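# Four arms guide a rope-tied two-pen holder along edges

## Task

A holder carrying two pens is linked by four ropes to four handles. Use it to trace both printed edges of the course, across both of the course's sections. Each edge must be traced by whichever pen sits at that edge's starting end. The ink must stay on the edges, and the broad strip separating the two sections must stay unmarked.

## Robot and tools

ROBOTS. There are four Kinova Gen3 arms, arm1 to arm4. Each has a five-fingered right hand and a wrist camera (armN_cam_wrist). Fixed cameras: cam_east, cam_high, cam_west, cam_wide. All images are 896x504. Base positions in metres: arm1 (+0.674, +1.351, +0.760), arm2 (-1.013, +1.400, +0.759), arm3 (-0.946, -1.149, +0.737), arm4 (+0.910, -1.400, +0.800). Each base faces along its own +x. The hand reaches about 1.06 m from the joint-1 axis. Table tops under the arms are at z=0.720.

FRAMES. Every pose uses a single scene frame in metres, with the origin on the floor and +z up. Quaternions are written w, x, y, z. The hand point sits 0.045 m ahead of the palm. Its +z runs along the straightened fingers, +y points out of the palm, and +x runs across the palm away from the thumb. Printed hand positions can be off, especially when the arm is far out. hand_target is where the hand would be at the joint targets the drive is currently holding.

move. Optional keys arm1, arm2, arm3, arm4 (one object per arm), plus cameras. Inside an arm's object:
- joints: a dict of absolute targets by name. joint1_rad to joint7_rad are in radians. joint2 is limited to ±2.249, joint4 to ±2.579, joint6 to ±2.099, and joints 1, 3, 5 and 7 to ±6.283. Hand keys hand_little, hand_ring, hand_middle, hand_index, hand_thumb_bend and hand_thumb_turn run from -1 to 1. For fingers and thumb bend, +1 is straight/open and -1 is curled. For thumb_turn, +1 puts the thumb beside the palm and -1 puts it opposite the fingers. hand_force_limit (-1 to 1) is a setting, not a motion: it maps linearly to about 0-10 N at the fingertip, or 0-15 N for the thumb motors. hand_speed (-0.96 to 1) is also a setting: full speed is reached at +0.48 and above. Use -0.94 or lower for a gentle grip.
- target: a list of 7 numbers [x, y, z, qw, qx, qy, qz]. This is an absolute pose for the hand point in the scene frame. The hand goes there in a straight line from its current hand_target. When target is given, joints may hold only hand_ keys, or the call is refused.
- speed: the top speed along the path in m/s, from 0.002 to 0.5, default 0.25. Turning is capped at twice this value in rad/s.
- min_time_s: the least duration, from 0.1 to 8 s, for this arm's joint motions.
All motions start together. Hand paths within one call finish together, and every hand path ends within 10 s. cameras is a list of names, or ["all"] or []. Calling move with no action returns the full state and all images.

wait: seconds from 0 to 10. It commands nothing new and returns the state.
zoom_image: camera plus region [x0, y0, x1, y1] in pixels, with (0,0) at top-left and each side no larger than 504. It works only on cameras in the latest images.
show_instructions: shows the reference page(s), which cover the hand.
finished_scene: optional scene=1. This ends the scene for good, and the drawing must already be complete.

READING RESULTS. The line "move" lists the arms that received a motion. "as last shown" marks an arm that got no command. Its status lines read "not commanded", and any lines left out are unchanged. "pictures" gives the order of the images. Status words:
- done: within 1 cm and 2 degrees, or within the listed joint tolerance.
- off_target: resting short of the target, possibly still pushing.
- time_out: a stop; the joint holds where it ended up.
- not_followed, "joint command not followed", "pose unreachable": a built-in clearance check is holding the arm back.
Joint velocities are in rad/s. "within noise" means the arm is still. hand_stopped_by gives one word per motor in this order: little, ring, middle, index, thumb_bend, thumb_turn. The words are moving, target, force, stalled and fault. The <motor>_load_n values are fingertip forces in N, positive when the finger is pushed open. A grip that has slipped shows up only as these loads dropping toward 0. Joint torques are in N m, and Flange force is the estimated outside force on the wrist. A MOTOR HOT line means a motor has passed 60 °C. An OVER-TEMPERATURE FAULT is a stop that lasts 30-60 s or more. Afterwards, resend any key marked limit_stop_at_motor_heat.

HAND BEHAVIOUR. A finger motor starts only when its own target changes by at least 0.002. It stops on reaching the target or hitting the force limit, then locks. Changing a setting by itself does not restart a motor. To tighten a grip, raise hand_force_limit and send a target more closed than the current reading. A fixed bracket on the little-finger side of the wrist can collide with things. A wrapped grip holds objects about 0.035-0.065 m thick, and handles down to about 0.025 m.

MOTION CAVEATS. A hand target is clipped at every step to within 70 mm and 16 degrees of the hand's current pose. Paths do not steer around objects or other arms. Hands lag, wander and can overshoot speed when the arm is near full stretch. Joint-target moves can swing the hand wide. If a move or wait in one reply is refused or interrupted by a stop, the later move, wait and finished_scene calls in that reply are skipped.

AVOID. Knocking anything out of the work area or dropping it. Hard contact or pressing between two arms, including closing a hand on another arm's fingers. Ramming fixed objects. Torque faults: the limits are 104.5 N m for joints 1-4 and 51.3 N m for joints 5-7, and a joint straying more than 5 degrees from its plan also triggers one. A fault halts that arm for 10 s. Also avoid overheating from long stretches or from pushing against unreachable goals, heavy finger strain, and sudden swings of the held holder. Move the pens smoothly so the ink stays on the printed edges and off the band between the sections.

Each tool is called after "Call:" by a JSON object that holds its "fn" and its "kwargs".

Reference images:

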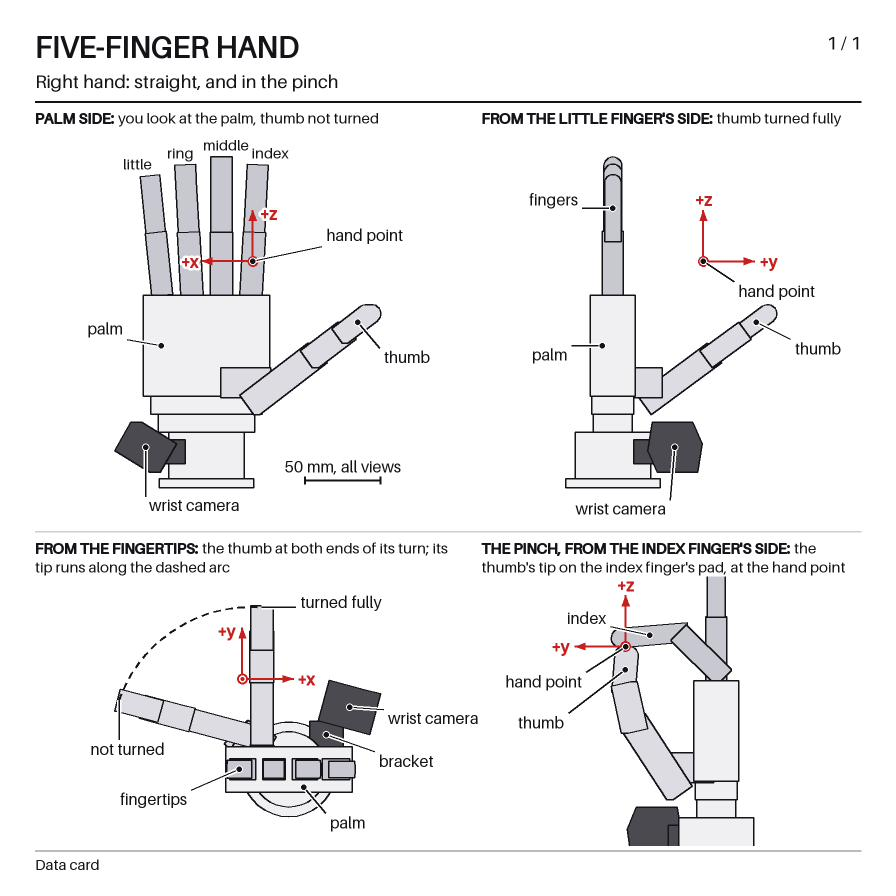

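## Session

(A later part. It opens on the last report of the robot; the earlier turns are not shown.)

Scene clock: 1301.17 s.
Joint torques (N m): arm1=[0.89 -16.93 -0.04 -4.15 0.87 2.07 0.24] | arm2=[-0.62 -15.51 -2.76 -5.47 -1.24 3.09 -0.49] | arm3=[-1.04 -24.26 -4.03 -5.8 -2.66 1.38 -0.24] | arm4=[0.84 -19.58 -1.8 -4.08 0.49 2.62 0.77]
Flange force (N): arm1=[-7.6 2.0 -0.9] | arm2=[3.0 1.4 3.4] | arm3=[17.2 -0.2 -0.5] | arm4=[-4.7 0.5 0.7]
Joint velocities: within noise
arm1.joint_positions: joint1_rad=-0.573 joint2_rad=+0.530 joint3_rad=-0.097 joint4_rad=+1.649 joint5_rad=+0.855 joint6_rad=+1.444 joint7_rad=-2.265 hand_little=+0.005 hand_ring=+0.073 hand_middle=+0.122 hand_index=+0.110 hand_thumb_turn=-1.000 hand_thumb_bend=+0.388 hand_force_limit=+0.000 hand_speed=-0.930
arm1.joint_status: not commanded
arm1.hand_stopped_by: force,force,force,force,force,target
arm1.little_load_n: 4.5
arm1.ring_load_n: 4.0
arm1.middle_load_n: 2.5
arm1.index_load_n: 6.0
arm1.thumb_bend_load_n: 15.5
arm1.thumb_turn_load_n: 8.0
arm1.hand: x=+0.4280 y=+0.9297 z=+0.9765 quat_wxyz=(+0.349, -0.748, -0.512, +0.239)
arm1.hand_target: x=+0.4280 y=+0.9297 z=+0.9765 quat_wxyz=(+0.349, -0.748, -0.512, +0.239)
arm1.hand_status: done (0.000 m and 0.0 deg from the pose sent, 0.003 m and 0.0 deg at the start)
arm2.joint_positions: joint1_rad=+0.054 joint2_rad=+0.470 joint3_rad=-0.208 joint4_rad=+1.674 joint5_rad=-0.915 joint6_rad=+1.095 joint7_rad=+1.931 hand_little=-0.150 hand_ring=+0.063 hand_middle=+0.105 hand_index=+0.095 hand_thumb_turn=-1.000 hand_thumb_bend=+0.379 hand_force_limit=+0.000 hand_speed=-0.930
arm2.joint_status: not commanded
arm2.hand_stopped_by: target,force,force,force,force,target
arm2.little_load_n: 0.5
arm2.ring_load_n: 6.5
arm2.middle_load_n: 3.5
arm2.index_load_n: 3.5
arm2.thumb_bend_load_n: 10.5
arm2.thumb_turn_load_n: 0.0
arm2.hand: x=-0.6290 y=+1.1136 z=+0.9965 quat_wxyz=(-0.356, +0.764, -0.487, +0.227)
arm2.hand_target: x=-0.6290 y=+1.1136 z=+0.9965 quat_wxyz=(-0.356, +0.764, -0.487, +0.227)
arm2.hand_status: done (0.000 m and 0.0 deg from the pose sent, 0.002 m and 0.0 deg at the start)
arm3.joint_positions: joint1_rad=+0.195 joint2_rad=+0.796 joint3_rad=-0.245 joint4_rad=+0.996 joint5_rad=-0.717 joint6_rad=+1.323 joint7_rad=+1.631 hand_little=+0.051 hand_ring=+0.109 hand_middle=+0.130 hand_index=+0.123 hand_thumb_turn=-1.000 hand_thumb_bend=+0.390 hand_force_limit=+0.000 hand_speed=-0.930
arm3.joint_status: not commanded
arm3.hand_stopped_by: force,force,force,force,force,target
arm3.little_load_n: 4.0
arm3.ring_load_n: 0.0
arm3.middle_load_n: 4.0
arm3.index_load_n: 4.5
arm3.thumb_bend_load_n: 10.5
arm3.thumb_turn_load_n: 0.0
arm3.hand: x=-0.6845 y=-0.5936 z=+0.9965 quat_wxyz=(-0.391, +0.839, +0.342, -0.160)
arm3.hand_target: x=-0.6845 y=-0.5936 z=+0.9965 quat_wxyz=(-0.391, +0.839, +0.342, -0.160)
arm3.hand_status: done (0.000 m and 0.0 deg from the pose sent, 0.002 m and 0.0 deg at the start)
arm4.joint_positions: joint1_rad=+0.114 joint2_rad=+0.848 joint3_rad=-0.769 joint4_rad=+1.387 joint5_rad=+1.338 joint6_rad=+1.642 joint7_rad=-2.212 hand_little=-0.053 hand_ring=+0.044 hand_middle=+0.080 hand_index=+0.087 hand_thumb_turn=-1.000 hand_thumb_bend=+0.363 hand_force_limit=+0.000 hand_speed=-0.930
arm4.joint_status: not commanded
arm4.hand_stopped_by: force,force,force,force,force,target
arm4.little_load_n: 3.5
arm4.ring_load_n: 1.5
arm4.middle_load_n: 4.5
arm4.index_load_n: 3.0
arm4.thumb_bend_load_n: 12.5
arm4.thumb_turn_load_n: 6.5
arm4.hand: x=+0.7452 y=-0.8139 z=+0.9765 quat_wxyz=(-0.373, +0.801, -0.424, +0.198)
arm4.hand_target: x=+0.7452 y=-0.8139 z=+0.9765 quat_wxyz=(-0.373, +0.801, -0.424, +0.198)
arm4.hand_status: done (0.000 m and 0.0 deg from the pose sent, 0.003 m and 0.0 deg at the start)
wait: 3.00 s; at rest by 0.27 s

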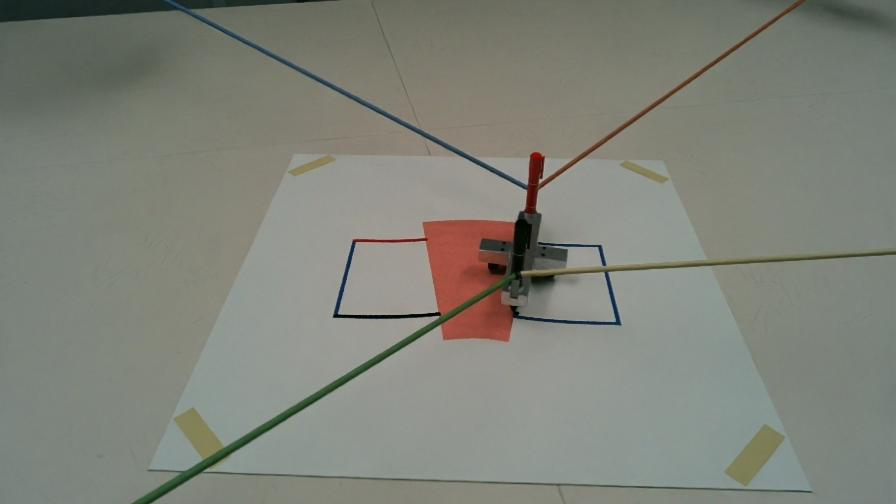

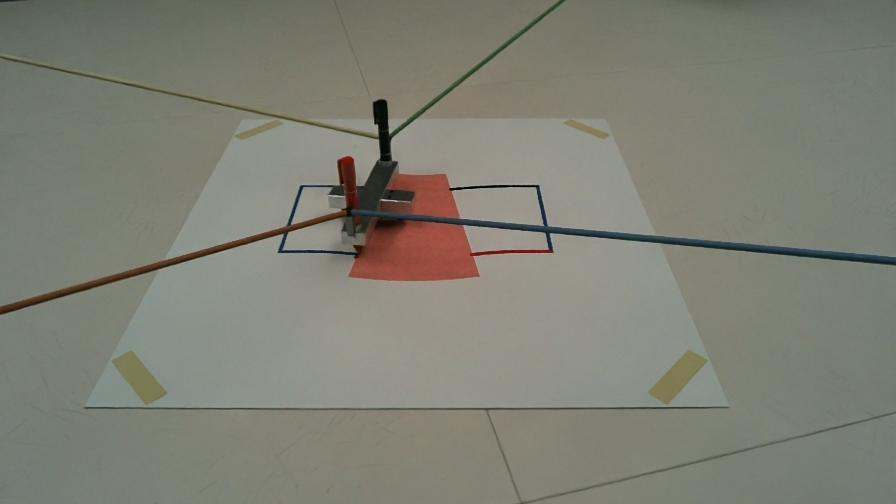

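Call:
{"fn": "move", "kwargs": {"arm1": {"target":[0.4305,0.9312,0.9745,0.3487,-0.7478,-0.5121,0.2388],"speed":0.01}, "arm2": {"target":[-0.6267,1.1142,0.9950,0.3564,-0.7644,0.4870,-0.2271],"speed":0.01}, "arm3": {"target":[-0.6822,-0.5930,0.9950,0.3913,-0.8391,-0.3424,0.1597],"speed":0.01}, "arm4": {"target":[0.7477,-0.8124,0.9745,0.3735,-0.8010,0.4241,-0.1977],"speed":0.01}}}

Call:
{"fn": "wait", "kwargs": {"seconds": 4, "cameras": ["cam_east","cam_west"]}}

Call:
{"fn": "zoom_image", "kwargs": {"camera": "cam_west", "region": [320, 210, 400, 280]}}

Call:
{"fn": "zoom_image", "kwargs": {"camera": "cam_east", "region": [480, 260, 560, 340]}}

Scene clock: 1326.60 s.
Joint torques (N m): arm1=[0.88 -16.86 -0.07 -4.11 0.81 2.14 0.24] | arm2=[-0.64 -15.51 -2.79 -5.45 -1.25 3.1 -0.48] | arm3=[-1.07 -24.39 -4.04 -5.78 -2.66 1.4 -0.26] | arm4=[0.88 -19.63 -1.7 -3.98 0.44 2.72 0.7]
Flange force (N): arm1=[-7.5 2.0 -0.7] | arm2=[3.0 1.4 3.3] | arm3=[17.4 -0.1 -0.5] | arm4=[-5.2 0.3 0.8]
move: arm1 done; arm2 done; arm3 done; arm4 done
Joint velocities: within noise
arm1.joint_positions: joint1_rad=-0.577 joint2_rad=+0.530 joint3_rad=-0.098 joint4_rad=+1.658 joint5_rad=+0.854 joint6_rad=+1.442 joint7_rad=-2.275 hand_little=+0.005 hand_ring=+0.073 hand_middle=+0.122 hand_index=+0.110 hand_thumb_turn=-1.000 hand_thumb_bend=+0.388 hand_force_limit=+0.000 hand_speed=-0.930
arm1.joint_status: not commanded
arm1.hand_stopped_by: force,force,force,force,force,target
arm1.little_load_n: 4.5
arm1.ring_load_n: 4.0
arm1.middle_load_n: 2.5
arm1.index_load_n: 6.0
arm1.thumb_bend_load_n: 15.5
arm1.thumb_turn_load_n: 8.5
arm1.hand: x=+0.4305 y=+0.9312 z=+0.9745 quat_wxyz=(+0.349, -0.748, -0.512, +0.239)
arm1.hand_target: x=+0.4305 y=+0.9312 z=+0.9745 quat_wxyz=(+0.349, -0.748, -0.512, +0.239)
arm1.hand_status: done (0.000 m and 0.0 deg from the pose sent, 0.004 m and 0.0 deg at the start)
arm2.joint_positions: joint1_rad=+0.049 joint2_rad=+0.473 joint3_rad=-0.210 joint4_rad=+1.675 joint5_rad=-0.917 joint6_rad=+1.088 joint7_rad=+1.931 hand_little=-0.150 hand_ring=+0.063 hand_middle=+0.105 hand_index=+0.095 hand_thumb_turn=-1.000 hand_thumb_bend=+0.379 hand_force_limit=+0.000 hand_speed=-0.930
arm2.joint_status: not commanded
arm2.hand_stopped_by: target,force,force,force,force,target
arm2.little_load_n: 0.5
arm2.ring_load_n: 6.5
arm2.middle_load_n: 3.5
arm2.index_load_n: 3.0
arm2.thumb_bend_load_n: 10.5
arm2.thumb_turn_load_n: 0.0
arm2.hand: x=-0.6267 y=+1.1142 z=+0.9950 quat_wxyz=(-0.356, +0.764, -0.487, +0.227)
arm2.hand_target: x=-0.6267 y=+1.1142 z=+0.9950 quat_wxyz=(-0.356, +0.764, -0.487, +0.227)
arm2.hand_status: done (0.000 m and 0.0 deg from the pose sent, 0.003 m and 0.0 deg at the start)
arm3.joint_positions: joint1_rad=+0.196 joint2_rad=+0.803 joint3_rad=-0.244 joint4_rad=+0.987 joint5_rad=-0.716 joint6_rad=+1.326 joint7_rad=+1.631 hand_little=+0.051 hand_ring=+0.109 hand_middle=+0.130 hand_index=+0.123 hand_thumb_turn=-1.000 hand_thumb_bend=+0.390 hand_force_limit=+0.000 hand_speed=-0.930
arm3.joint_status: not commanded
arm3.hand_stopped_by: force,force,force,force,force,target
arm3.little_load_n: 4.0
arm3.ring_load_n: 0.0
arm3.middle_load_n: 4.5
arm3.index_load_n: 4.5
arm3.thumb_bend_load_n: 11.0
arm3.thumb_turn_load_n: 0.0
arm3.hand: x=-0.6822 y=-0.5930 z=+0.9950 quat_wxyz=(-0.391, +0.839, +0.342, -0.160)
arm3.hand_target: x=-0.6822 y=-0.5930 z=+0.9950 quat_wxyz=(-0.391, +0.839, +0.342, -0.160)
arm3.hand_status: done (0.000 m and 0.0 deg from the pose sent, 0.003 m and 0.0 deg at the start)
arm4.joint_positions: joint1_rad=+0.119 joint2_rad=+0.850 joint3_rad=-0.768 joint4_rad=+1.390 joint5_rad=+1.341 joint6_rad=+1.636 joint7_rad=-2.212 hand_little=-0.053 hand_ring=+0.044 hand_middle=+0.080 hand_index=+0.087 hand_thumb_turn=-1.000 hand_thumb_bend=+0.363 hand_force_limit=+0.000 hand_speed=-0.930
arm4.joint_status: not commanded
arm4.hand_stopped_by: force,force,force,force,force,target
arm4.little_load_n: 3.5
arm4.ring_load_n: 1.5
arm4.middle_load_n: 4.5
arm4.index_load_n: 3.5
arm4.thumb_bend_load_n: 12.5
arm4.thumb_turn_load_n: 6.5
arm4.hand: x=+0.7477 y=-0.8124 z=+0.9745 quat_wxyz=(-0.373, +0.801, -0.424, +0.198)
arm4.hand_target: x=+0.7477 y=-0.8124 z=+0.9745 quat_wxyz=(-0.373, +0.801, -0.424, +0.198)
arm4.hand_status: done (0.000 m and 0.0 deg from the pose sent, 0.004 m and 0.0 deg at the start)
pictures: none

Scene clock: 1330.60 s.
Joint torques (N m): arm1=[0.88 -16.9 -0.07 -4.11 0.83 2.11 0.23] | arm2=[-0.65 -15.53 -2.78 -5.47 -1.24 3.07 -0.45] | arm3=[-1.05 -24.41 -4.04 -5.81 -2.66 1.38 -0.26] | arm4=[0.79 -19.6 -1.7 -4.1 0.46 2.66 0.72]
Flange force (N): arm1=[-7.6 2.0 -0.8] | arm2=[3.0 1.4 3.3] | arm3=[17.4 -0.1 -0.5] | arm4=[-4.5 0.3 0.8]
Joint velocities: within noise
arm1.joint_positions: joint1_rad=-0.577 joint2_rad=+0.530 joint3_rad=-0.098 joint4_rad=+1.658 joint5_rad=+0.854 joint6_rad=+1.442 joint7_rad=-2.275 hand_little=+0.005 hand_ring=+0.073 hand_middle=+0.122 hand_index=+0.110 hand_thumb_turn=-1.000 hand_thumb_bend=+0.388 hand_force_limit=+0.000 hand_speed=-0.930
arm1.joint_status: not commanded
arm1.hand_stopped_by: force,force,force,force,force,target
arm1.little_load_n: 4.0
arm1.ring_load_n: 4.0
arm1.middle_load_n: 2.5
arm1.index_load_n: 6.0
arm1.thumb_bend_load_n: 15.5
arm1.thumb_turn_load_n: 8.0
arm1.hand: x=+0.4305 y=+0.9312 z=+0.9745 quat_wxyz=(+0.349, -0.748, -0.512, +0.239)
arm1.hand_target: x=+0.4305 y=+0.9312 z=+0.9745 quat_wxyz=(+0.349, -0.748, -0.512, +0.239)
arm1.hand_status: done (0.000 m and 0.0 deg from the pose sent, 0.004 m and 0.0 deg at the start)
arm2.joint_positions: joint1_rad=+0.049 joint2_rad=+0.473 joint3_rad=-0.210 joint4_rad=+1.675 joint5_rad=-0.917 joint6_rad=+1.088 joint7_rad=+1.931 hand_little=-0.150 hand_ring=+0.063 hand_middle=+0.105 hand_index=+0.095 hand_thumb_turn=-1.000 hand_thumb_bend=+0.379 hand_force_limit=+0.000 hand_speed=-0.930
arm2.joint_status: not commanded
arm2.hand_stopped_by: target,force,force,force,force,target
arm2.little_load_n: 0.0
arm2.ring_load_n: 6.5
arm2.middle_load_n: 3.5
arm2.index_load_n: 3.5
arm2.thumb_bend_load_n: 11.0
arm2.thumb_turn_load_n: 0.0
arm2.hand: x=-0.6267 y=+1.1142 z=+0.9950 quat_wxyz=(-0.356, +0.764, -0.487, +0.227)
arm2.hand_target: x=-0.6267 y=+1.1142 z=+0.9950 quat_wxyz=(-0.356, +0.764, -0.487, +0.227)
arm2.hand_status: done (0.000 m and 0.0 deg from the pose sent, 0.003 m and 0.0 deg at the start)
arm3.joint_positions: joint1_rad=+0.196 joint2_rad=+0.803 joint3_rad=-0.244 joint4_rad=+0.987 joint5_rad=-0.716 joint6_rad=+1.326 joint7_rad=+1.631 hand_little=+0.051 hand_ring=+0.109 hand_middle=+0.130 hand_index=+0.123 hand_thumb_turn=-1.000 hand_thumb_bend=+0.390 hand_force_limit=+0.000 hand_speed=-0.930
arm3.joint_status: not commanded
arm3.hand_stopped_by: force,force,force,force,force,target
arm3.little_load_n: 4.0
arm3.ring_load_n: 0.0
arm3.middle_load_n: 4.5
arm3.index_load_n: 4.5
arm3.thumb_bend_load_n: 10.5
arm3.thumb_turn_load_n: 0.0
arm3.hand: x=-0.6822 y=-0.5930 z=+0.9950 quat_wxyz=(-0.391, +0.839, +0.342, -0.160)
arm3.hand_target: x=-0.6822 y=-0.5930 z=+0.9950 quat_wxyz=(-0.391, +0.839, +0.342, -0.160)
arm3.hand_status: done (0.000 m and 0.0 deg from the pose sent, 0.003 m and 0.0 deg at the start)
arm4.joint_positions: joint1_rad=+0.119 joint2_rad=+0.850 joint3_rad=-0.768 joint4_rad=+1.390 joint5_rad=+1.341 joint6_rad=+1.636 joint7_rad=-2.212 hand_little=-0.053 hand_ring=+0.044 hand_middle=+0.080 hand_index=+0.087 hand_thumb_turn=-1.000 hand_thumb_bend=+0.363 hand_force_limit=+0.000 hand_speed=-0.930
arm4.joint_status: not commanded
arm4.hand_stopped_by: force,force,force,force,force,target
arm4.little_load_n: 3.5
arm4.ring_load_n: 1.5
arm4.middle_load_n: 4.5
arm4.index_load_n: 3.5
arm4.thumb_bend_load_n: 12.5
arm4.thumb_turn_load_n: 6.5
arm4.hand: x=+0.7477 y=-0.8124 z=+0.9745 quat_wxyz=(-0.373, +0.801, -0.424, +0.198)
arm4.hand_target: x=+0.7477 y=-0.8124 z=+0.9745 quat_wxyz=(-0.373, +0.801, -0.424, +0.198)
arm4.hand_status: done (0.000 m and 0.0 deg from the pose sent, 0.004 m and 0.0 deg at the start)
wait: 4.00 s; at rest by 0.27 s

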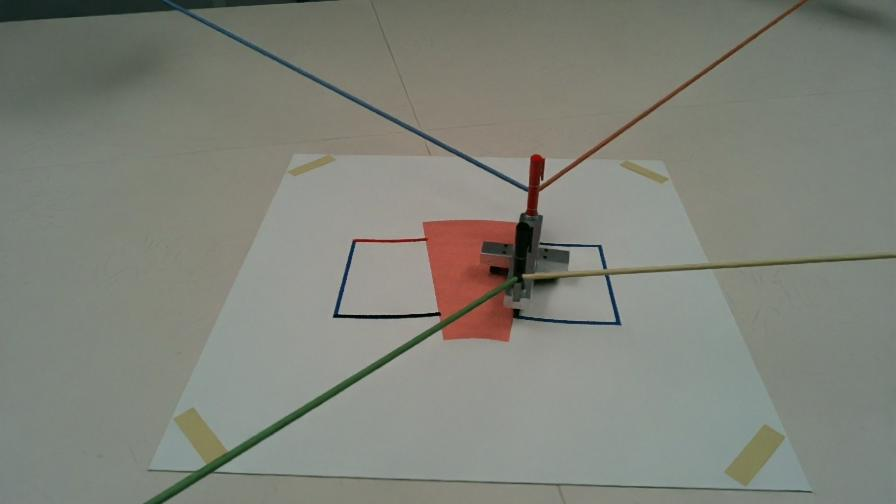

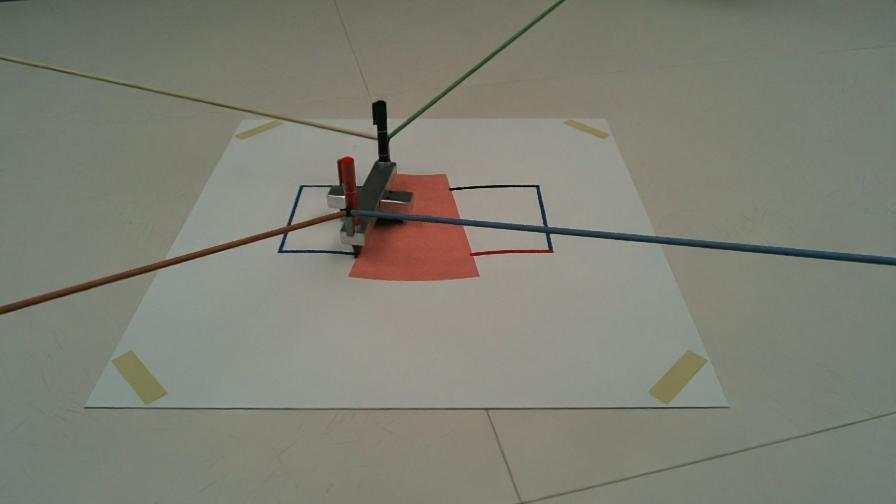

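Scaled by 6.300 from the camera's image (finer frame: 1280x720).

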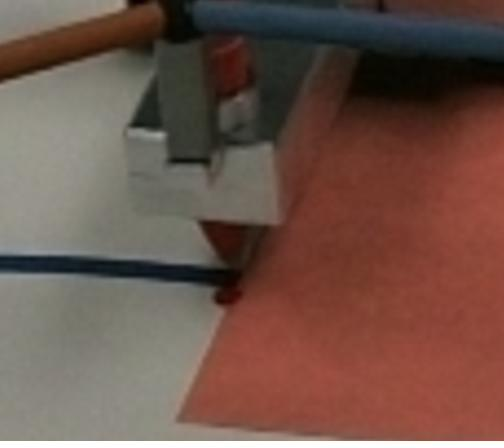

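Scaled by 6.300 from the camera's image (finer frame: 1280x720).

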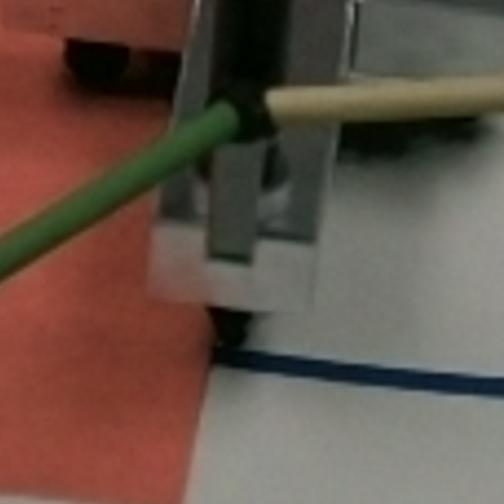

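Call:
{"fn": "move", "kwargs": {"arm1": {"target":[0.4304,0.9306,0.9722,0.3487,-0.7478,-0.5121,0.2388],"speed":0.01}, "arm2": {"target":[-0.6267,1.1142,0.9918,0.3564,-0.7644,0.4870,-0.2271],"speed":0.01}, "arm3": {"target":[-0.6822,-0.5930,0.9918,0.3913,-0.8391,-0.3424,0.1597],"speed":0.01}, "arm4": {"target":[0.7476,-0.8130,0.9722,0.3735,-0.8010,0.4241,-0.1977],"speed":0.01}}}

Call:
{"fn": "wait", "kwargs": {"seconds": 4, "cameras": ["cam_east","cam_west"]}}

Call:
{"fn": "zoom_image", "kwargs": {"camera": "cam_west", "region": [320, 210, 400, 280]}}

Call:
{"fn": "zoom_image", "kwargs": {"camera": "cam_east", "region": [480, 260, 560, 340]}}

Scene clock: 1342.53 s.
Joint torques (N m): arm1=[0.89 -16.95 -0.03 -4.06 0.82 2.09 0.24] | arm2=[-0.63 -15.53 -2.78 -5.39 -1.23 3.09 -0.48] | arm3=[-1.1 -24.42 -4.03 -5.78 -2.66 1.4 -0.24] | arm4=[0.83 -19.62 -1.68 -3.98 0.44 2.65 0.77]
Flange force (N): arm1=[-7.6 2.1 -0.9] | arm2=[3.0 1.4 3.3] | arm3=[17.4 0.0 -0.4] | arm4=[-4.9 0.4 0.7]
move: arm1 done; arm2 done; arm3 done; arm4 done
Joint velocities: within noise
arm1.joint_positions: joint1_rad=-0.577 joint2_rad=+0.534 joint3_rad=-0.098 joint4_rad=+1.659 joint5_rad=+0.855 joint6_rad=+1.439 joint7_rad=-2.279 hand_little=+0.005 hand_ring=+0.073 hand_middle=+0.122 hand_index=+0.110 hand_thumb_turn=-1.000 hand_thumb_bend=+0.388 hand_force_limit=+0.000 hand_speed=-0.930
arm1.joint_status: not commanded
arm1.hand_stopped_by: force,force,force,force,force,target
arm1.little_load_n: 4.0
arm1.ring_load_n: 4.0
arm1.middle_load_n: 2.5
arm1.index_load_n: 6.0
arm1.thumb_bend_load_n: 15.5
arm1.thumb_turn_load_n: 8.5
arm1.hand: x=+0.4304 y=+0.9306 z=+0.9722 quat_wxyz=(+0.349, -0.748, -0.512, +0.239)
arm1.hand_target: x=+0.4304 y=+0.9306 z=+0.9722 quat_wxyz=(+0.349, -0.748, -0.512, +0.239)
arm1.hand_status: done (0.000 m and 0.0 deg from the pose sent, 0.002 m and 0.0 deg at the start)
arm2.joint_positions: joint1_rad=+0.050 joint2_rad=+0.477 joint3_rad=-0.210 joint4_rad=+1.679 joint5_rad=-0.920 joint6_rad=+1.083 joint7_rad=+1.939 hand_little=-0.150 hand_ring=+0.063 hand_middle=+0.105 hand_index=+0.095 hand_thumb_turn=-1.000 hand_thumb_bend=+0.379 hand_force_limit=+0.000 hand_speed=-0.930
arm2.joint_status: not commanded
arm2.hand_stopped_by: target,force,force,force,force,target
arm2.little_load_n: 0.5
arm2.ring_load_n: 6.5
arm2.middle_load_n: 4.0
arm2.index_load_n: 3.5
arm2.thumb_bend_load_n: 10.5
arm2.thumb_turn_load_n: 0.0
arm2.hand: x=-0.6267 y=+1.1142 z=+0.9918 quat_wxyz=(-0.356, +0.764, -0.487, +0.227)
arm2.hand_target: x=-0.6267 y=+1.1142 z=+0.9918 quat_wxyz=(-0.356, +0.764, -0.487, +0.227)
arm2.hand_status: done (0.000 m and 0.0 deg from the pose sent, 0.003 m and 0.0 deg at the start)
arm3.joint_positions: joint1_rad=+0.197 joint2_rad=+0.805 joint3_rad=-0.245 joint4_rad=+0.994 joint5_rad=-0.717 joint6_rad=+1.320 joint7_rad=+1.637 hand_little=+0.051 hand_ring=+0.109 hand_middle=+0.130 hand_index=+0.123 hand_thumb_turn=-1.000 hand_thumb_bend=+0.390 hand_force_limit=+0.000 hand_speed=-0.930
arm3.joint_status: not commanded
arm3.hand_stopped_by: force,force,force,force,force,target
arm3.little_load_n: 4.0
arm3.ring_load_n: 0.0
arm3.middle_load_n: 4.5
arm3.index_load_n: 4.5
arm3.thumb_bend_load_n: 10.5
arm3.thumb_turn_load_n: 0.0
arm3.hand: x=-0.6822 y=-0.5930 z=+0.9918 quat_wxyz=(-0.391, +0.839, +0.342, -0.160)
arm3.hand_target: x=-0.6822 y=-0.5930 z=+0.9918 quat_wxyz=(-0.391, +0.839, +0.342, -0.160)
arm3.hand_status: done (0.000 m and 0.0 deg from the pose sent, 0.003 m and 0.0 deg at the start)
arm4.joint_positions: joint1_rad=+0.119 joint2_rad=+0.852 joint3_rad=-0.767 joint4_rad=+1.394 joint5_rad=+1.342 joint6_rad=+1.634 joint7_rad=-2.218 hand_little=-0.053 hand_ring=+0.044 hand_middle=+0.080 hand_index=+0.087 hand_thumb_turn=-1.000 hand_thumb_bend=+0.363 hand_force_limit=+0.000 hand_speed=-0.930
arm4.joint_status: not commanded
arm4.hand_stopped_by: force,force,force,force,force,target
arm4.little_load_n: 3.5
arm4.ring_load_n: 1.5
arm4.middle_load_n: 4.5
arm4.index_load_n: 3.5
arm4.thumb_bend_load_n: 12.0
arm4.thumb_turn_load_n: 6.5
arm4.hand: x=+0.7476 y=-0.8130 z=+0.9722 quat_wxyz=(-0.373, +0.801, -0.424, +0.198)
arm4.hand_target: x=+0.7476 y=-0.8130 z=+0.9722 quat_wxyz=(-0.373, +0.801, -0.424, +0.198)
arm4.hand_status: done (0.000 m and 0.0 deg from the pose sent, 0.002 m and 0.0 deg at the start)
pictures: none

Scene clock: 1346.53 s.
Joint torques (N m): arm1=[0.84 -16.9 -0.05 -4.07 0.81 2.11 0.22] | arm2=[-0.61 -15.53 -2.8 -5.43 -1.2 3.1 -0.45] | arm3=[-1.02 -24.38 -4.02 -5.78 -2.64 1.4 -0.25] | arm4=[0.77 -19.68 -1.71 -3.97 0.41 2.67 0.82]
Flange force (N): arm1=[-7.6 1.9 -0.8] | arm2=[2.9 1.3 3.4] | arm3=[17.3 -0.1 -0.4] | arm4=[-4.9 0.5 0.9]
Joint velocities: within noise
arm1.joint_positions: joint1_rad=-0.577 joint2_rad=+0.534 joint3_rad=-0.098 joint4_rad=+1.659 joint5_rad=+0.855 joint6_rad=+1.439 joint7_rad=-2.279 hand_little=+0.005 hand_ring=+0.073 hand_middle=+0.122 hand_index=+0.110 hand_thumb_turn=-1.000 hand_thumb_bend=+0.388 hand_force_limit=+0.000 hand_speed=-0.930
arm1.joint_status: not commanded
arm1.hand_stopped_by: force,force,force,force,force,target
arm1.little_load_n: 4.5
arm1.ring_load_n: 4.0
arm1.middle_load_n: 2.5
arm1.index_load_n: 5.5
arm1.thumb_bend_load_n: 15.5
arm1.thumb_turn_load_n: 8.5
arm1.hand: x=+0.4304 y=+0.9306 z=+0.9722 quat_wxyz=(+0.349, -0.748, -0.512, +0.239)
arm1.hand_target: x=+0.4304 y=+0.9306 z=+0.9722 quat_wxyz=(+0.349, -0.748, -0.512, +0.239)
arm1.hand_status: done (0.000 m and 0.0 deg from the pose sent, 0.002 m and 0.0 deg at the start)
arm2.joint_positions: joint1_rad=+0.050 joint2_rad=+0.477 joint3_rad=-0.210 joint4_rad=+1.679 joint5_rad=-0.920 joint6_rad=+1.083 joint7_rad=+1.939 hand_little=-0.150 hand_ring=+0.063 hand_middle=+0.105 hand_index=+0.095 hand_thumb_turn=-1.000 hand_thumb_bend=+0.379 hand_force_limit=+0.000 hand_speed=-0.930
arm2.joint_status: not commanded
arm2.hand_stopped_by: target,force,force,force,force,target
arm2.little_load_n: 0.5
arm2.ring_load_n: 6.5
arm2.middle_load_n: 4.0
arm2.index_load_n: 3.5
arm2.thumb_bend_load_n: 11.0
arm2.thumb_turn_load_n: 0.0
arm2.hand: x=-0.6267 y=+1.1142 z=+0.9918 quat_wxyz=(-0.356, +0.764, -0.487, +0.227)
arm2.hand_target: x=-0.6267 y=+1.1142 z=+0.9918 quat_wxyz=(-0.356, +0.764, -0.487, +0.227)
arm2.hand_status: done (0.000 m and 0.0 deg from the pose sent, 0.003 m and 0.0 deg at the start)
arm3.joint_positions: joint1_rad=+0.197 joint2_rad=+0.805 joint3_rad=-0.245 joint4_rad=+0.994 joint5_rad=-0.717 joint6_rad=+1.320 joint7_rad=+1.637 hand_little=+0.051 hand_ring=+0.109 hand_middle=+0.130 hand_index=+0.123 hand_thumb_turn=-1.000 hand_thumb_bend=+0.390 hand_force_limit=+0.000 hand_speed=-0.930
arm3.joint_status: not commanded
arm3.hand_stopped_by: force,force,force,force,force,target
arm3.little_load_n: 4.0
arm3.ring_load_n: 0.0
arm3.middle_load_n: 4.5
arm3.index_load_n: 4.5
arm3.thumb_bend_load_n: 10.5
arm3.thumb_turn_load_n: 0.0
arm3.hand: x=-0.6822 y=-0.5930 z=+0.9918 quat_wxyz=(-0.391, +0.839, +0.342, -0.160)
arm3.hand_target: x=-0.6822 y=-0.5930 z=+0.9918 quat_wxyz=(-0.391, +0.839, +0.342, -0.160)
arm3.hand_status: done (0.000 m and 0.0 deg from the pose sent, 0.003 m and 0.0 deg at the start)
arm4.joint_positions: joint1_rad=+0.119 joint2_rad=+0.852 joint3_rad=-0.767 joint4_rad=+1.394 joint5_rad=+1.342 joint6_rad=+1.634 joint7_rad=-2.218 hand_little=-0.053 hand_ring=+0.044 hand_middle=+0.080 hand_index=+0.087 hand_thumb_turn=-1.000 hand_thumb_bend=+0.363 hand_force_limit=+0.000 hand_speed=-0.930
arm4.joint_status: not commanded
arm4.hand_stopped_by: force,force,force,force,force,target
arm4.little_load_n: 3.5
arm4.ring_load_n: 2.0
arm4.middle_load_n: 4.5
arm4.index_load_n: 3.5
arm4.thumb_bend_load_n: 12.0
arm4.thumb_turn_load_n: 6.5
arm4.hand: x=+0.7476 y=-0.8130 z=+0.9722 quat_wxyz=(-0.373, +0.801, -0.424, +0.198)
arm4.hand_target: x=+0.7476 y=-0.8130 z=+0.9722 quat_wxyz=(-0.373, +0.801, -0.424, +0.198)
arm4.hand_status: done (0.000 m and 0.0 deg from the pose sent, 0.002 m and 0.0 deg at the start)
wait: 4.00 s; at rest by 0.27 s

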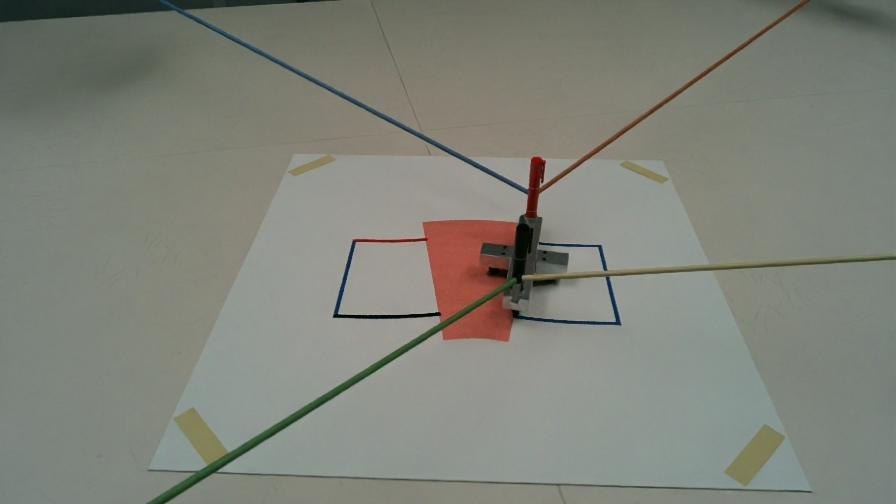

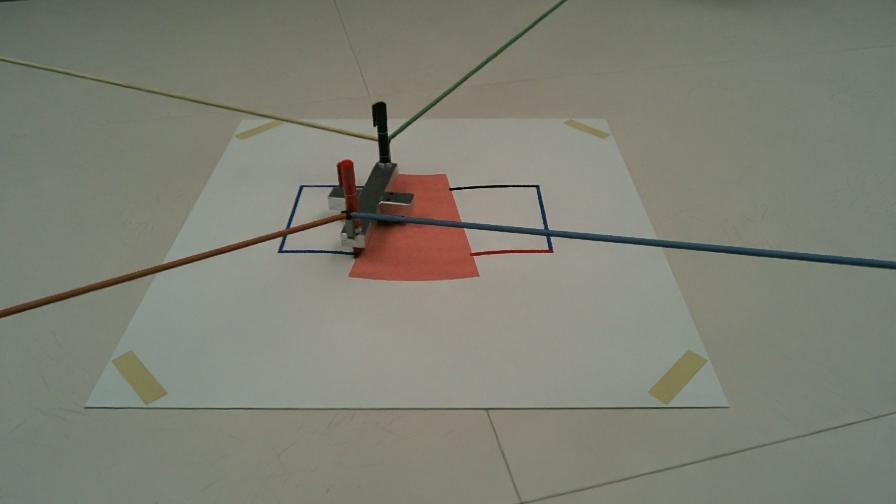

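Scaled by 6.300 from the camera's image (finer frame: 1280x720).

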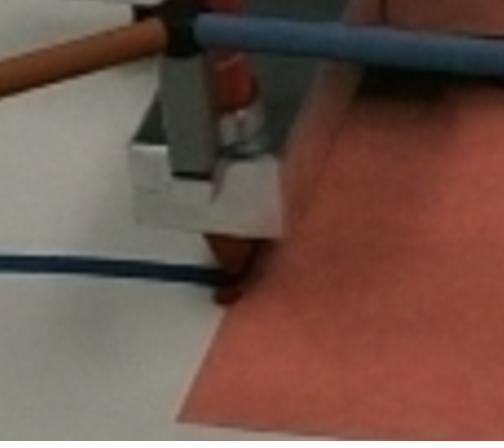

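Scaled by 6.300 from the camera's image (finer frame: 1280x720).

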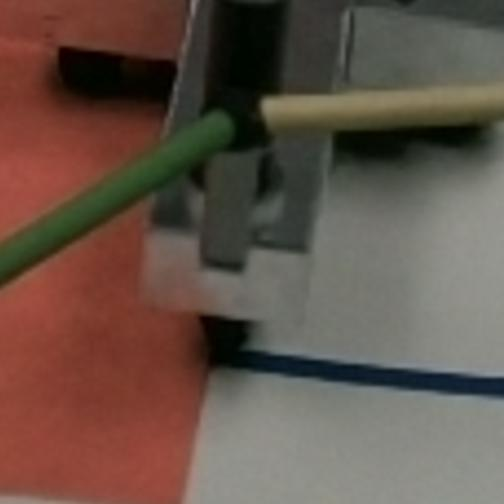

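Call:
{"fn": "move", "kwargs": {"arm1": {"target":[0.4305,0.9309,0.9707,0.3487,-0.7478,-0.5121,0.2388],"speed":0.01}, "arm2": {"target":[-0.6265,1.1154,0.9903,0.3564,-0.7644,0.4870,-0.2271],"speed":0.01}, "arm3": {"target":[-0.6820,-0.5918,0.9903,0.3913,-0.8391,-0.3424,0.1597],"speed":0.01}, "arm4": {"target":[0.7477,-0.8127,0.9707,0.3735,-0.8010,0.4241,-0.1977],"speed":0.01}}}

Call:
{"fn": "wait", "kwargs": {"seconds": 3, "cameras": ["cam_east","cam_west"]}}

Call:
{"fn": "zoom_image", "kwargs": {"camera": "cam_west", "region": [330, 230, 380, 270]}}

Call:
{"fn": "zoom_image", "kwargs": {"camera": "cam_east", "region": [490, 290, 540, 330]}}

Scene clock: 1367.43 s.
Joint torques (N m): arm1=[0.9 -16.89 -0.05 -4.08 0.83 2.07 0.22] | arm2=[-0.65 -15.45 -2.84 -5.37 -1.21 3.09 -0.48] | arm3=[-1.04 -24.43 -4.07 -5.77 -2.65 1.36 -0.26] | arm4=[0.89 -19.62 -1.74 -4.05 0.42 2.67 0.76]
Flange force (N): arm1=[-7.4 2.0 -0.9] | arm2=[2.9 1.4 3.2] | arm3=[17.4 -0.1 -0.5] | arm4=[-4.6 0.5 0.8]
move: arm1 done; arm2 done; arm3 done; arm4 done
Joint velocities: within noise
arm1.joint_positions: joint1_rad=-0.577 joint2_rad=+0.536 joint3_rad=-0.098 joint4_rad=+1.662 joint5_rad=+0.856 joint6_rad=+1.436 joint7_rad=-2.282 hand_little=+0.005 hand_ring=+0.073 hand_middle=+0.122 hand_index=+0.110 hand_thumb_turn=-1.000 hand_thumb_bend=+0.388 hand_force_limit=+0.000 hand_speed=-0.930
arm1.joint_status: not commanded
arm1.hand_stopped_by: force,force,force,force,force,target
arm1.little_load_n: 4.0
arm1.ring_load_n: 4.0
arm1.middle_load_n: 2.5
arm1.index_load_n: 6.0
arm1.thumb_bend_load_n: 15.5
arm1.thumb_turn_load_n: 8.5
arm1.hand: x=+0.4305 y=+0.9309 z=+0.9707 quat_wxyz=(+0.349, -0.748, -0.512, +0.239)
arm1.hand_target: x=+0.4305 y=+0.9309 z=+0.9707 quat_wxyz=(+0.349, -0.748, -0.512, +0.239)
arm1.hand_status: done (0.000 m and 0.0 deg from the pose sent, 0.002 m and 0.0 deg at the start)
arm2.joint_positions: joint1_rad=+0.049 joint2_rad=+0.477 joint3_rad=-0.212 joint4_rad=+1.685 joint5_rad=-0.922 joint6_rad=+1.078 joint7_rad=+1.943 hand_little=-0.150 hand_ring=+0.063 hand_middle=+0.105 hand_index=+0.095 hand_thumb_turn=-1.000 hand_thumb_bend=+0.379 hand_force_limit=+0.000 hand_speed=-0.930
arm2.joint_status: not commanded
arm2.hand_stopped_by: target,force,force,force,force,target
arm2.little_load_n: 0.0
arm2.ring_load_n: 6.5
arm2.middle_load_n: 3.5
arm2.index_load_n: 3.5
arm2.thumb_bend_load_n: 10.5
arm2.thumb_turn_load_n: 0.0
arm2.hand: x=-0.6265 y=+1.1154 z=+0.9903 quat_wxyz=(-0.356, +0.764, -0.487, +0.227)
arm2.hand_target: x=-0.6265 y=+1.1154 z=+0.9903 quat_wxyz=(-0.356, +0.764, -0.487, +0.227)
arm2.hand_status: done (0.000 m and 0.0 deg from the pose sent, 0.002 m and 0.0 deg at the start)
arm3.joint_positions: joint1_rad=+0.195 joint2_rad=+0.809 joint3_rad=-0.245 joint4_rad=+0.991 joint5_rad=-0.716 joint6_rad=+1.318 joint7_rad=+1.638 hand_little=+0.051 hand_ring=+0.109 hand_middle=+0.130 hand_index=+0.123 hand_thumb_turn=-1.000 hand_thumb_bend=+0.390 hand_force_limit=+0.000 hand_speed=-0.930
arm3.joint_status: not commanded
arm3.hand_stopped_by: force,force,force,force,force,target
arm3.little_load_n: 4.0
arm3.ring_load_n: 0.0
arm3.middle_load_n: 4.5
arm3.index_load_n: 4.5
arm3.thumb_bend_load_n: 10.5
arm3.thumb_turn_load_n: 0.0
arm3.hand: x=-0.6820 y=-0.5918 z=+0.9903 quat_wxyz=(-0.391, +0.839, +0.342, -0.160)
arm3.hand_target: x=-0.6820 y=-0.5918 z=+0.9903 quat_wxyz=(-0.391, +0.839, +0.342, -0.160)
arm3.hand_status: done (0.000 m and 0.0 deg from the pose sent, 0.002 m and 0.0 deg at the start)
arm4.joint_positions: joint1_rad=+0.119 joint2_rad=+0.855 joint3_rad=-0.766 joint4_rad=+1.395 joint5_rad=+1.343 joint6_rad=+1.633 joint7_rad=-2.221 hand_little=-0.053 hand_ring=+0.044 hand_middle=+0.080 hand_index=+0.087 hand_thumb_turn=-1.000 hand_thumb_bend=+0.363 hand_force_limit=+0.000 hand_speed=-0.930
arm4.joint_status: not commanded
arm4.hand_stopped_by: force,force,force,force,force,target
arm4.little_load_n: 3.5
arm4.ring_load_n: 1.5
arm4.middle_load_n: 4.5
arm4.index_load_n: 3.5
arm4.thumb_bend_load_n: 12.0
arm4.thumb_turn_load_n: 6.5
arm4.hand: x=+0.7477 y=-0.8127 z=+0.9707 quat_wxyz=(-0.373, +0.801, -0.424, +0.198)
arm4.hand_target: x=+0.7477 y=-0.8127 z=+0.9707 quat_wxyz=(-0.373, +0.801, -0.424, +0.198)
arm4.hand_status: done (0.000 m and 0.0 deg from the pose sent, 0.002 m and 0.0 deg at the start)
pictures: none

Scene clock: 1370.43 s.
Joint torques (N m): arm1=[0.88 -16.89 -0.08 -4.07 0.85 2.1 0.23] | arm2=[-0.65 -15.48 -2.82 -5.41 -1.2 3.11 -0.48] | arm3=[-1.06 -24.44 -4.06 -5.76 -2.64 1.41 -0.27] | arm4=[0.78 -19.6 -1.64 -3.95 0.39 2.68 0.72]
Flange force (N): arm1=[-7.4 2.0 -0.8] | arm2=[2.8 1.4 3.3] | arm3=[17.4 0.0 -0.4] | arm4=[-4.9 0.2 0.8]
Joint velocities: within noise
arm1.joint_positions: joint1_rad=-0.577 joint2_rad=+0.536 joint3_rad=-0.098 joint4_rad=+1.662 joint5_rad=+0.856 joint6_rad=+1.436 joint7_rad=-2.282 hand_little=+0.005 hand_ring=+0.073 hand_middle=+0.122 hand_index=+0.110 hand_thumb_turn=-1.000 hand_thumb_bend=+0.388 hand_force_limit=+0.000 hand_speed=-0.930
arm1.joint_status: not commanded
arm1.hand_stopped_by: force,force,force,force,force,target
arm1.little_load_n: 4.0
arm1.ring_load_n: 4.0
arm1.middle_load_n: 2.0
arm1.index_load_n: 6.0
arm1.thumb_bend_load_n: 15.5
arm1.thumb_turn_load_n: 8.5
arm1.hand: x=+0.4305 y=+0.9309 z=+0.9707 quat_wxyz=(+0.349, -0.748, -0.512, +0.239)
arm1.hand_target: x=+0.4305 y=+0.9309 z=+0.9707 quat_wxyz=(+0.349, -0.748, -0.512, +0.239)
arm1.hand_status: done (0.000 m and 0.0 deg from the pose sent, 0.002 m and 0.0 deg at the start)
arm2.joint_positions: joint1_rad=+0.049 joint2_rad=+0.477 joint3_rad=-0.212 joint4_rad=+1.685 joint5_rad=-0.922 joint6_rad=+1.078 joint7_rad=+1.943 hand_little=-0.150 hand_ring=+0.063 hand_middle=+0.105 hand_index=+0.095 hand_thumb_turn=-1.000 hand_thumb_bend=+0.379 hand_force_limit=+0.000 hand_speed=-0.930
arm2.joint_status: not commanded
arm2.hand_stopped_by: target,force,force,force,force,target
arm2.little_load_n: 0.5
arm2.ring_load_n: 6.5
arm2.middle_load_n: 4.0
arm2.index_load_n: 3.5
arm2.thumb_bend_load_n: 11.0
arm2.thumb_turn_load_n: 0.0
arm2.hand: x=-0.6265 y=+1.1154 z=+0.9903 quat_wxyz=(-0.356, +0.764, -0.487, +0.227)
arm2.hand_target: x=-0.6265 y=+1.1154 z=+0.9903 quat_wxyz=(-0.356, +0.764, -0.487, +0.227)
arm2.hand_status: done (0.000 m and 0.0 deg from the pose sent, 0.002 m and 0.0 deg at the start)
arm3.joint_positions: joint1_rad=+0.195 joint2_rad=+0.809 joint3_rad=-0.245 joint4_rad=+0.991 joint5_rad=-0.716 joint6_rad=+1.318 joint7_rad=+1.638 hand_little=+0.051 hand_ring=+0.109 hand_middle=+0.130 hand_index=+0.123 hand_thumb_turn=-1.000 hand_thumb_bend=+0.390 hand_force_limit=+0.000 hand_speed=-0.930
arm3.joint_status: not commanded
arm3.hand_stopped_by: force,force,force,force,force,target
arm3.little_load_n: 4.0
arm3.ring_load_n: 0.0
arm3.middle_load_n: 4.5
arm3.index_load_n: 4.5
arm3.thumb_bend_load_n: 10.5
arm3.thumb_turn_load_n: 0.0
arm3.hand: x=-0.6820 y=-0.5918 z=+0.9903 quat_wxyz=(-0.391, +0.839, +0.342, -0.160)
arm3.hand_target: x=-0.6820 y=-0.5918 z=+0.9903 quat_wxyz=(-0.391, +0.839, +0.342, -0.160)
arm3.hand_status: done (0.000 m and 0.0 deg from the pose sent, 0.002 m and 0.0 deg at the start)
arm4.joint_positions: joint1_rad=+0.119 joint2_rad=+0.855 joint3_rad=-0.766 joint4_rad=+1.395 joint5_rad=+1.343 joint6_rad=+1.633 joint7_rad=-2.221 hand_little=-0.053 hand_ring=+0.044 hand_middle=+0.080 hand_index=+0.087 hand_thumb_turn=-1.000 hand_thumb_bend=+0.363 hand_force_limit=+0.000 hand_speed=-0.930
arm4.joint_status: not commanded
arm4.hand_stopped_by: force,force,force,force,force,target
arm4.little_load_n: 3.5
arm4.ring_load_n: 1.5
arm4.middle_load_n: 4.5
arm4.index_load_n: 3.5
arm4.thumb_bend_load_n: 12.5
arm4.thumb_turn_load_n: 6.5
arm4.hand: x=+0.7477 y=-0.8127 z=+0.9707 quat_wxyz=(-0.374, +0.801, -0.424, +0.198)
arm4.hand_target: x=+0.7477 y=-0.8127 z=+0.9707 quat_wxyz=(-0.374, +0.801, -0.424, +0.198)
arm4.hand_status: done (0.000 m and 0.0 deg from the pose sent, 0.002 m and 0.0 deg at the start)
wait: 3.00 s; at rest by 0.27 s

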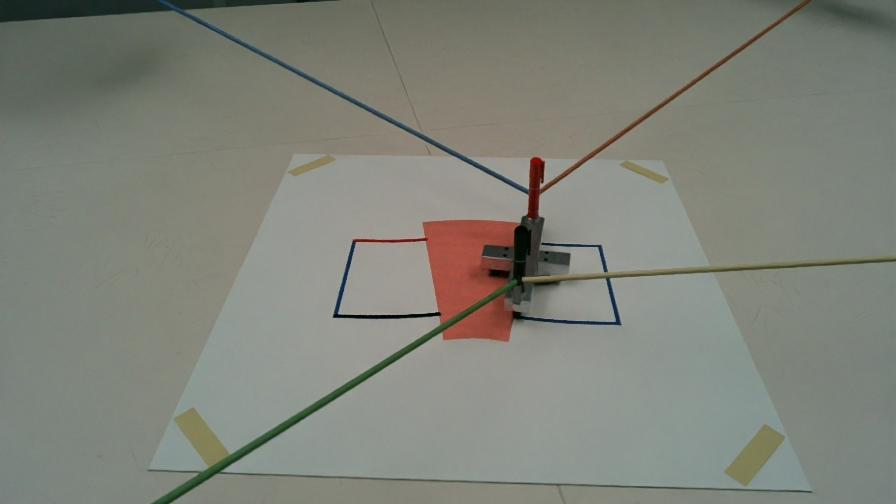

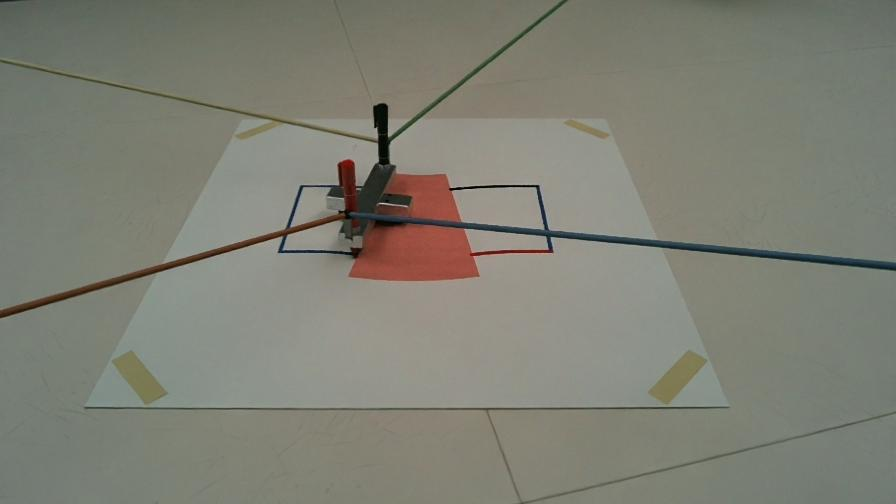

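Scaled by 10.080 from the camera's image (finer frame: 1280x720).

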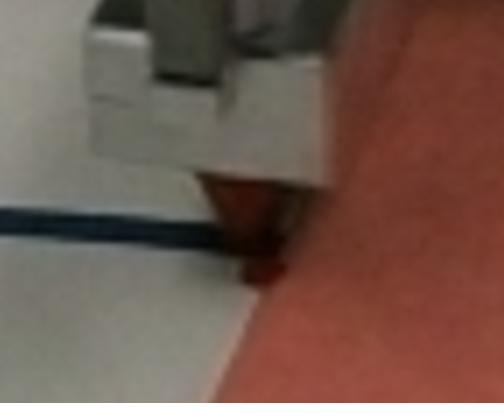

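Scaled by 10.080 from the camera's image (finer frame: 1280x720).

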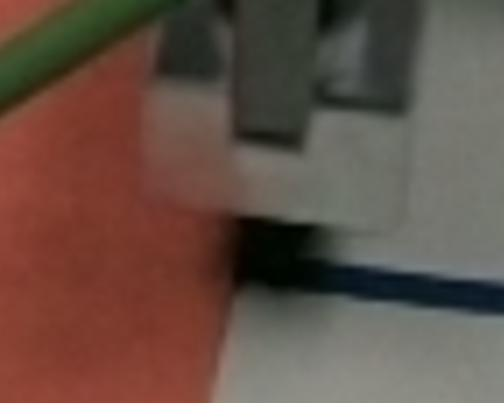

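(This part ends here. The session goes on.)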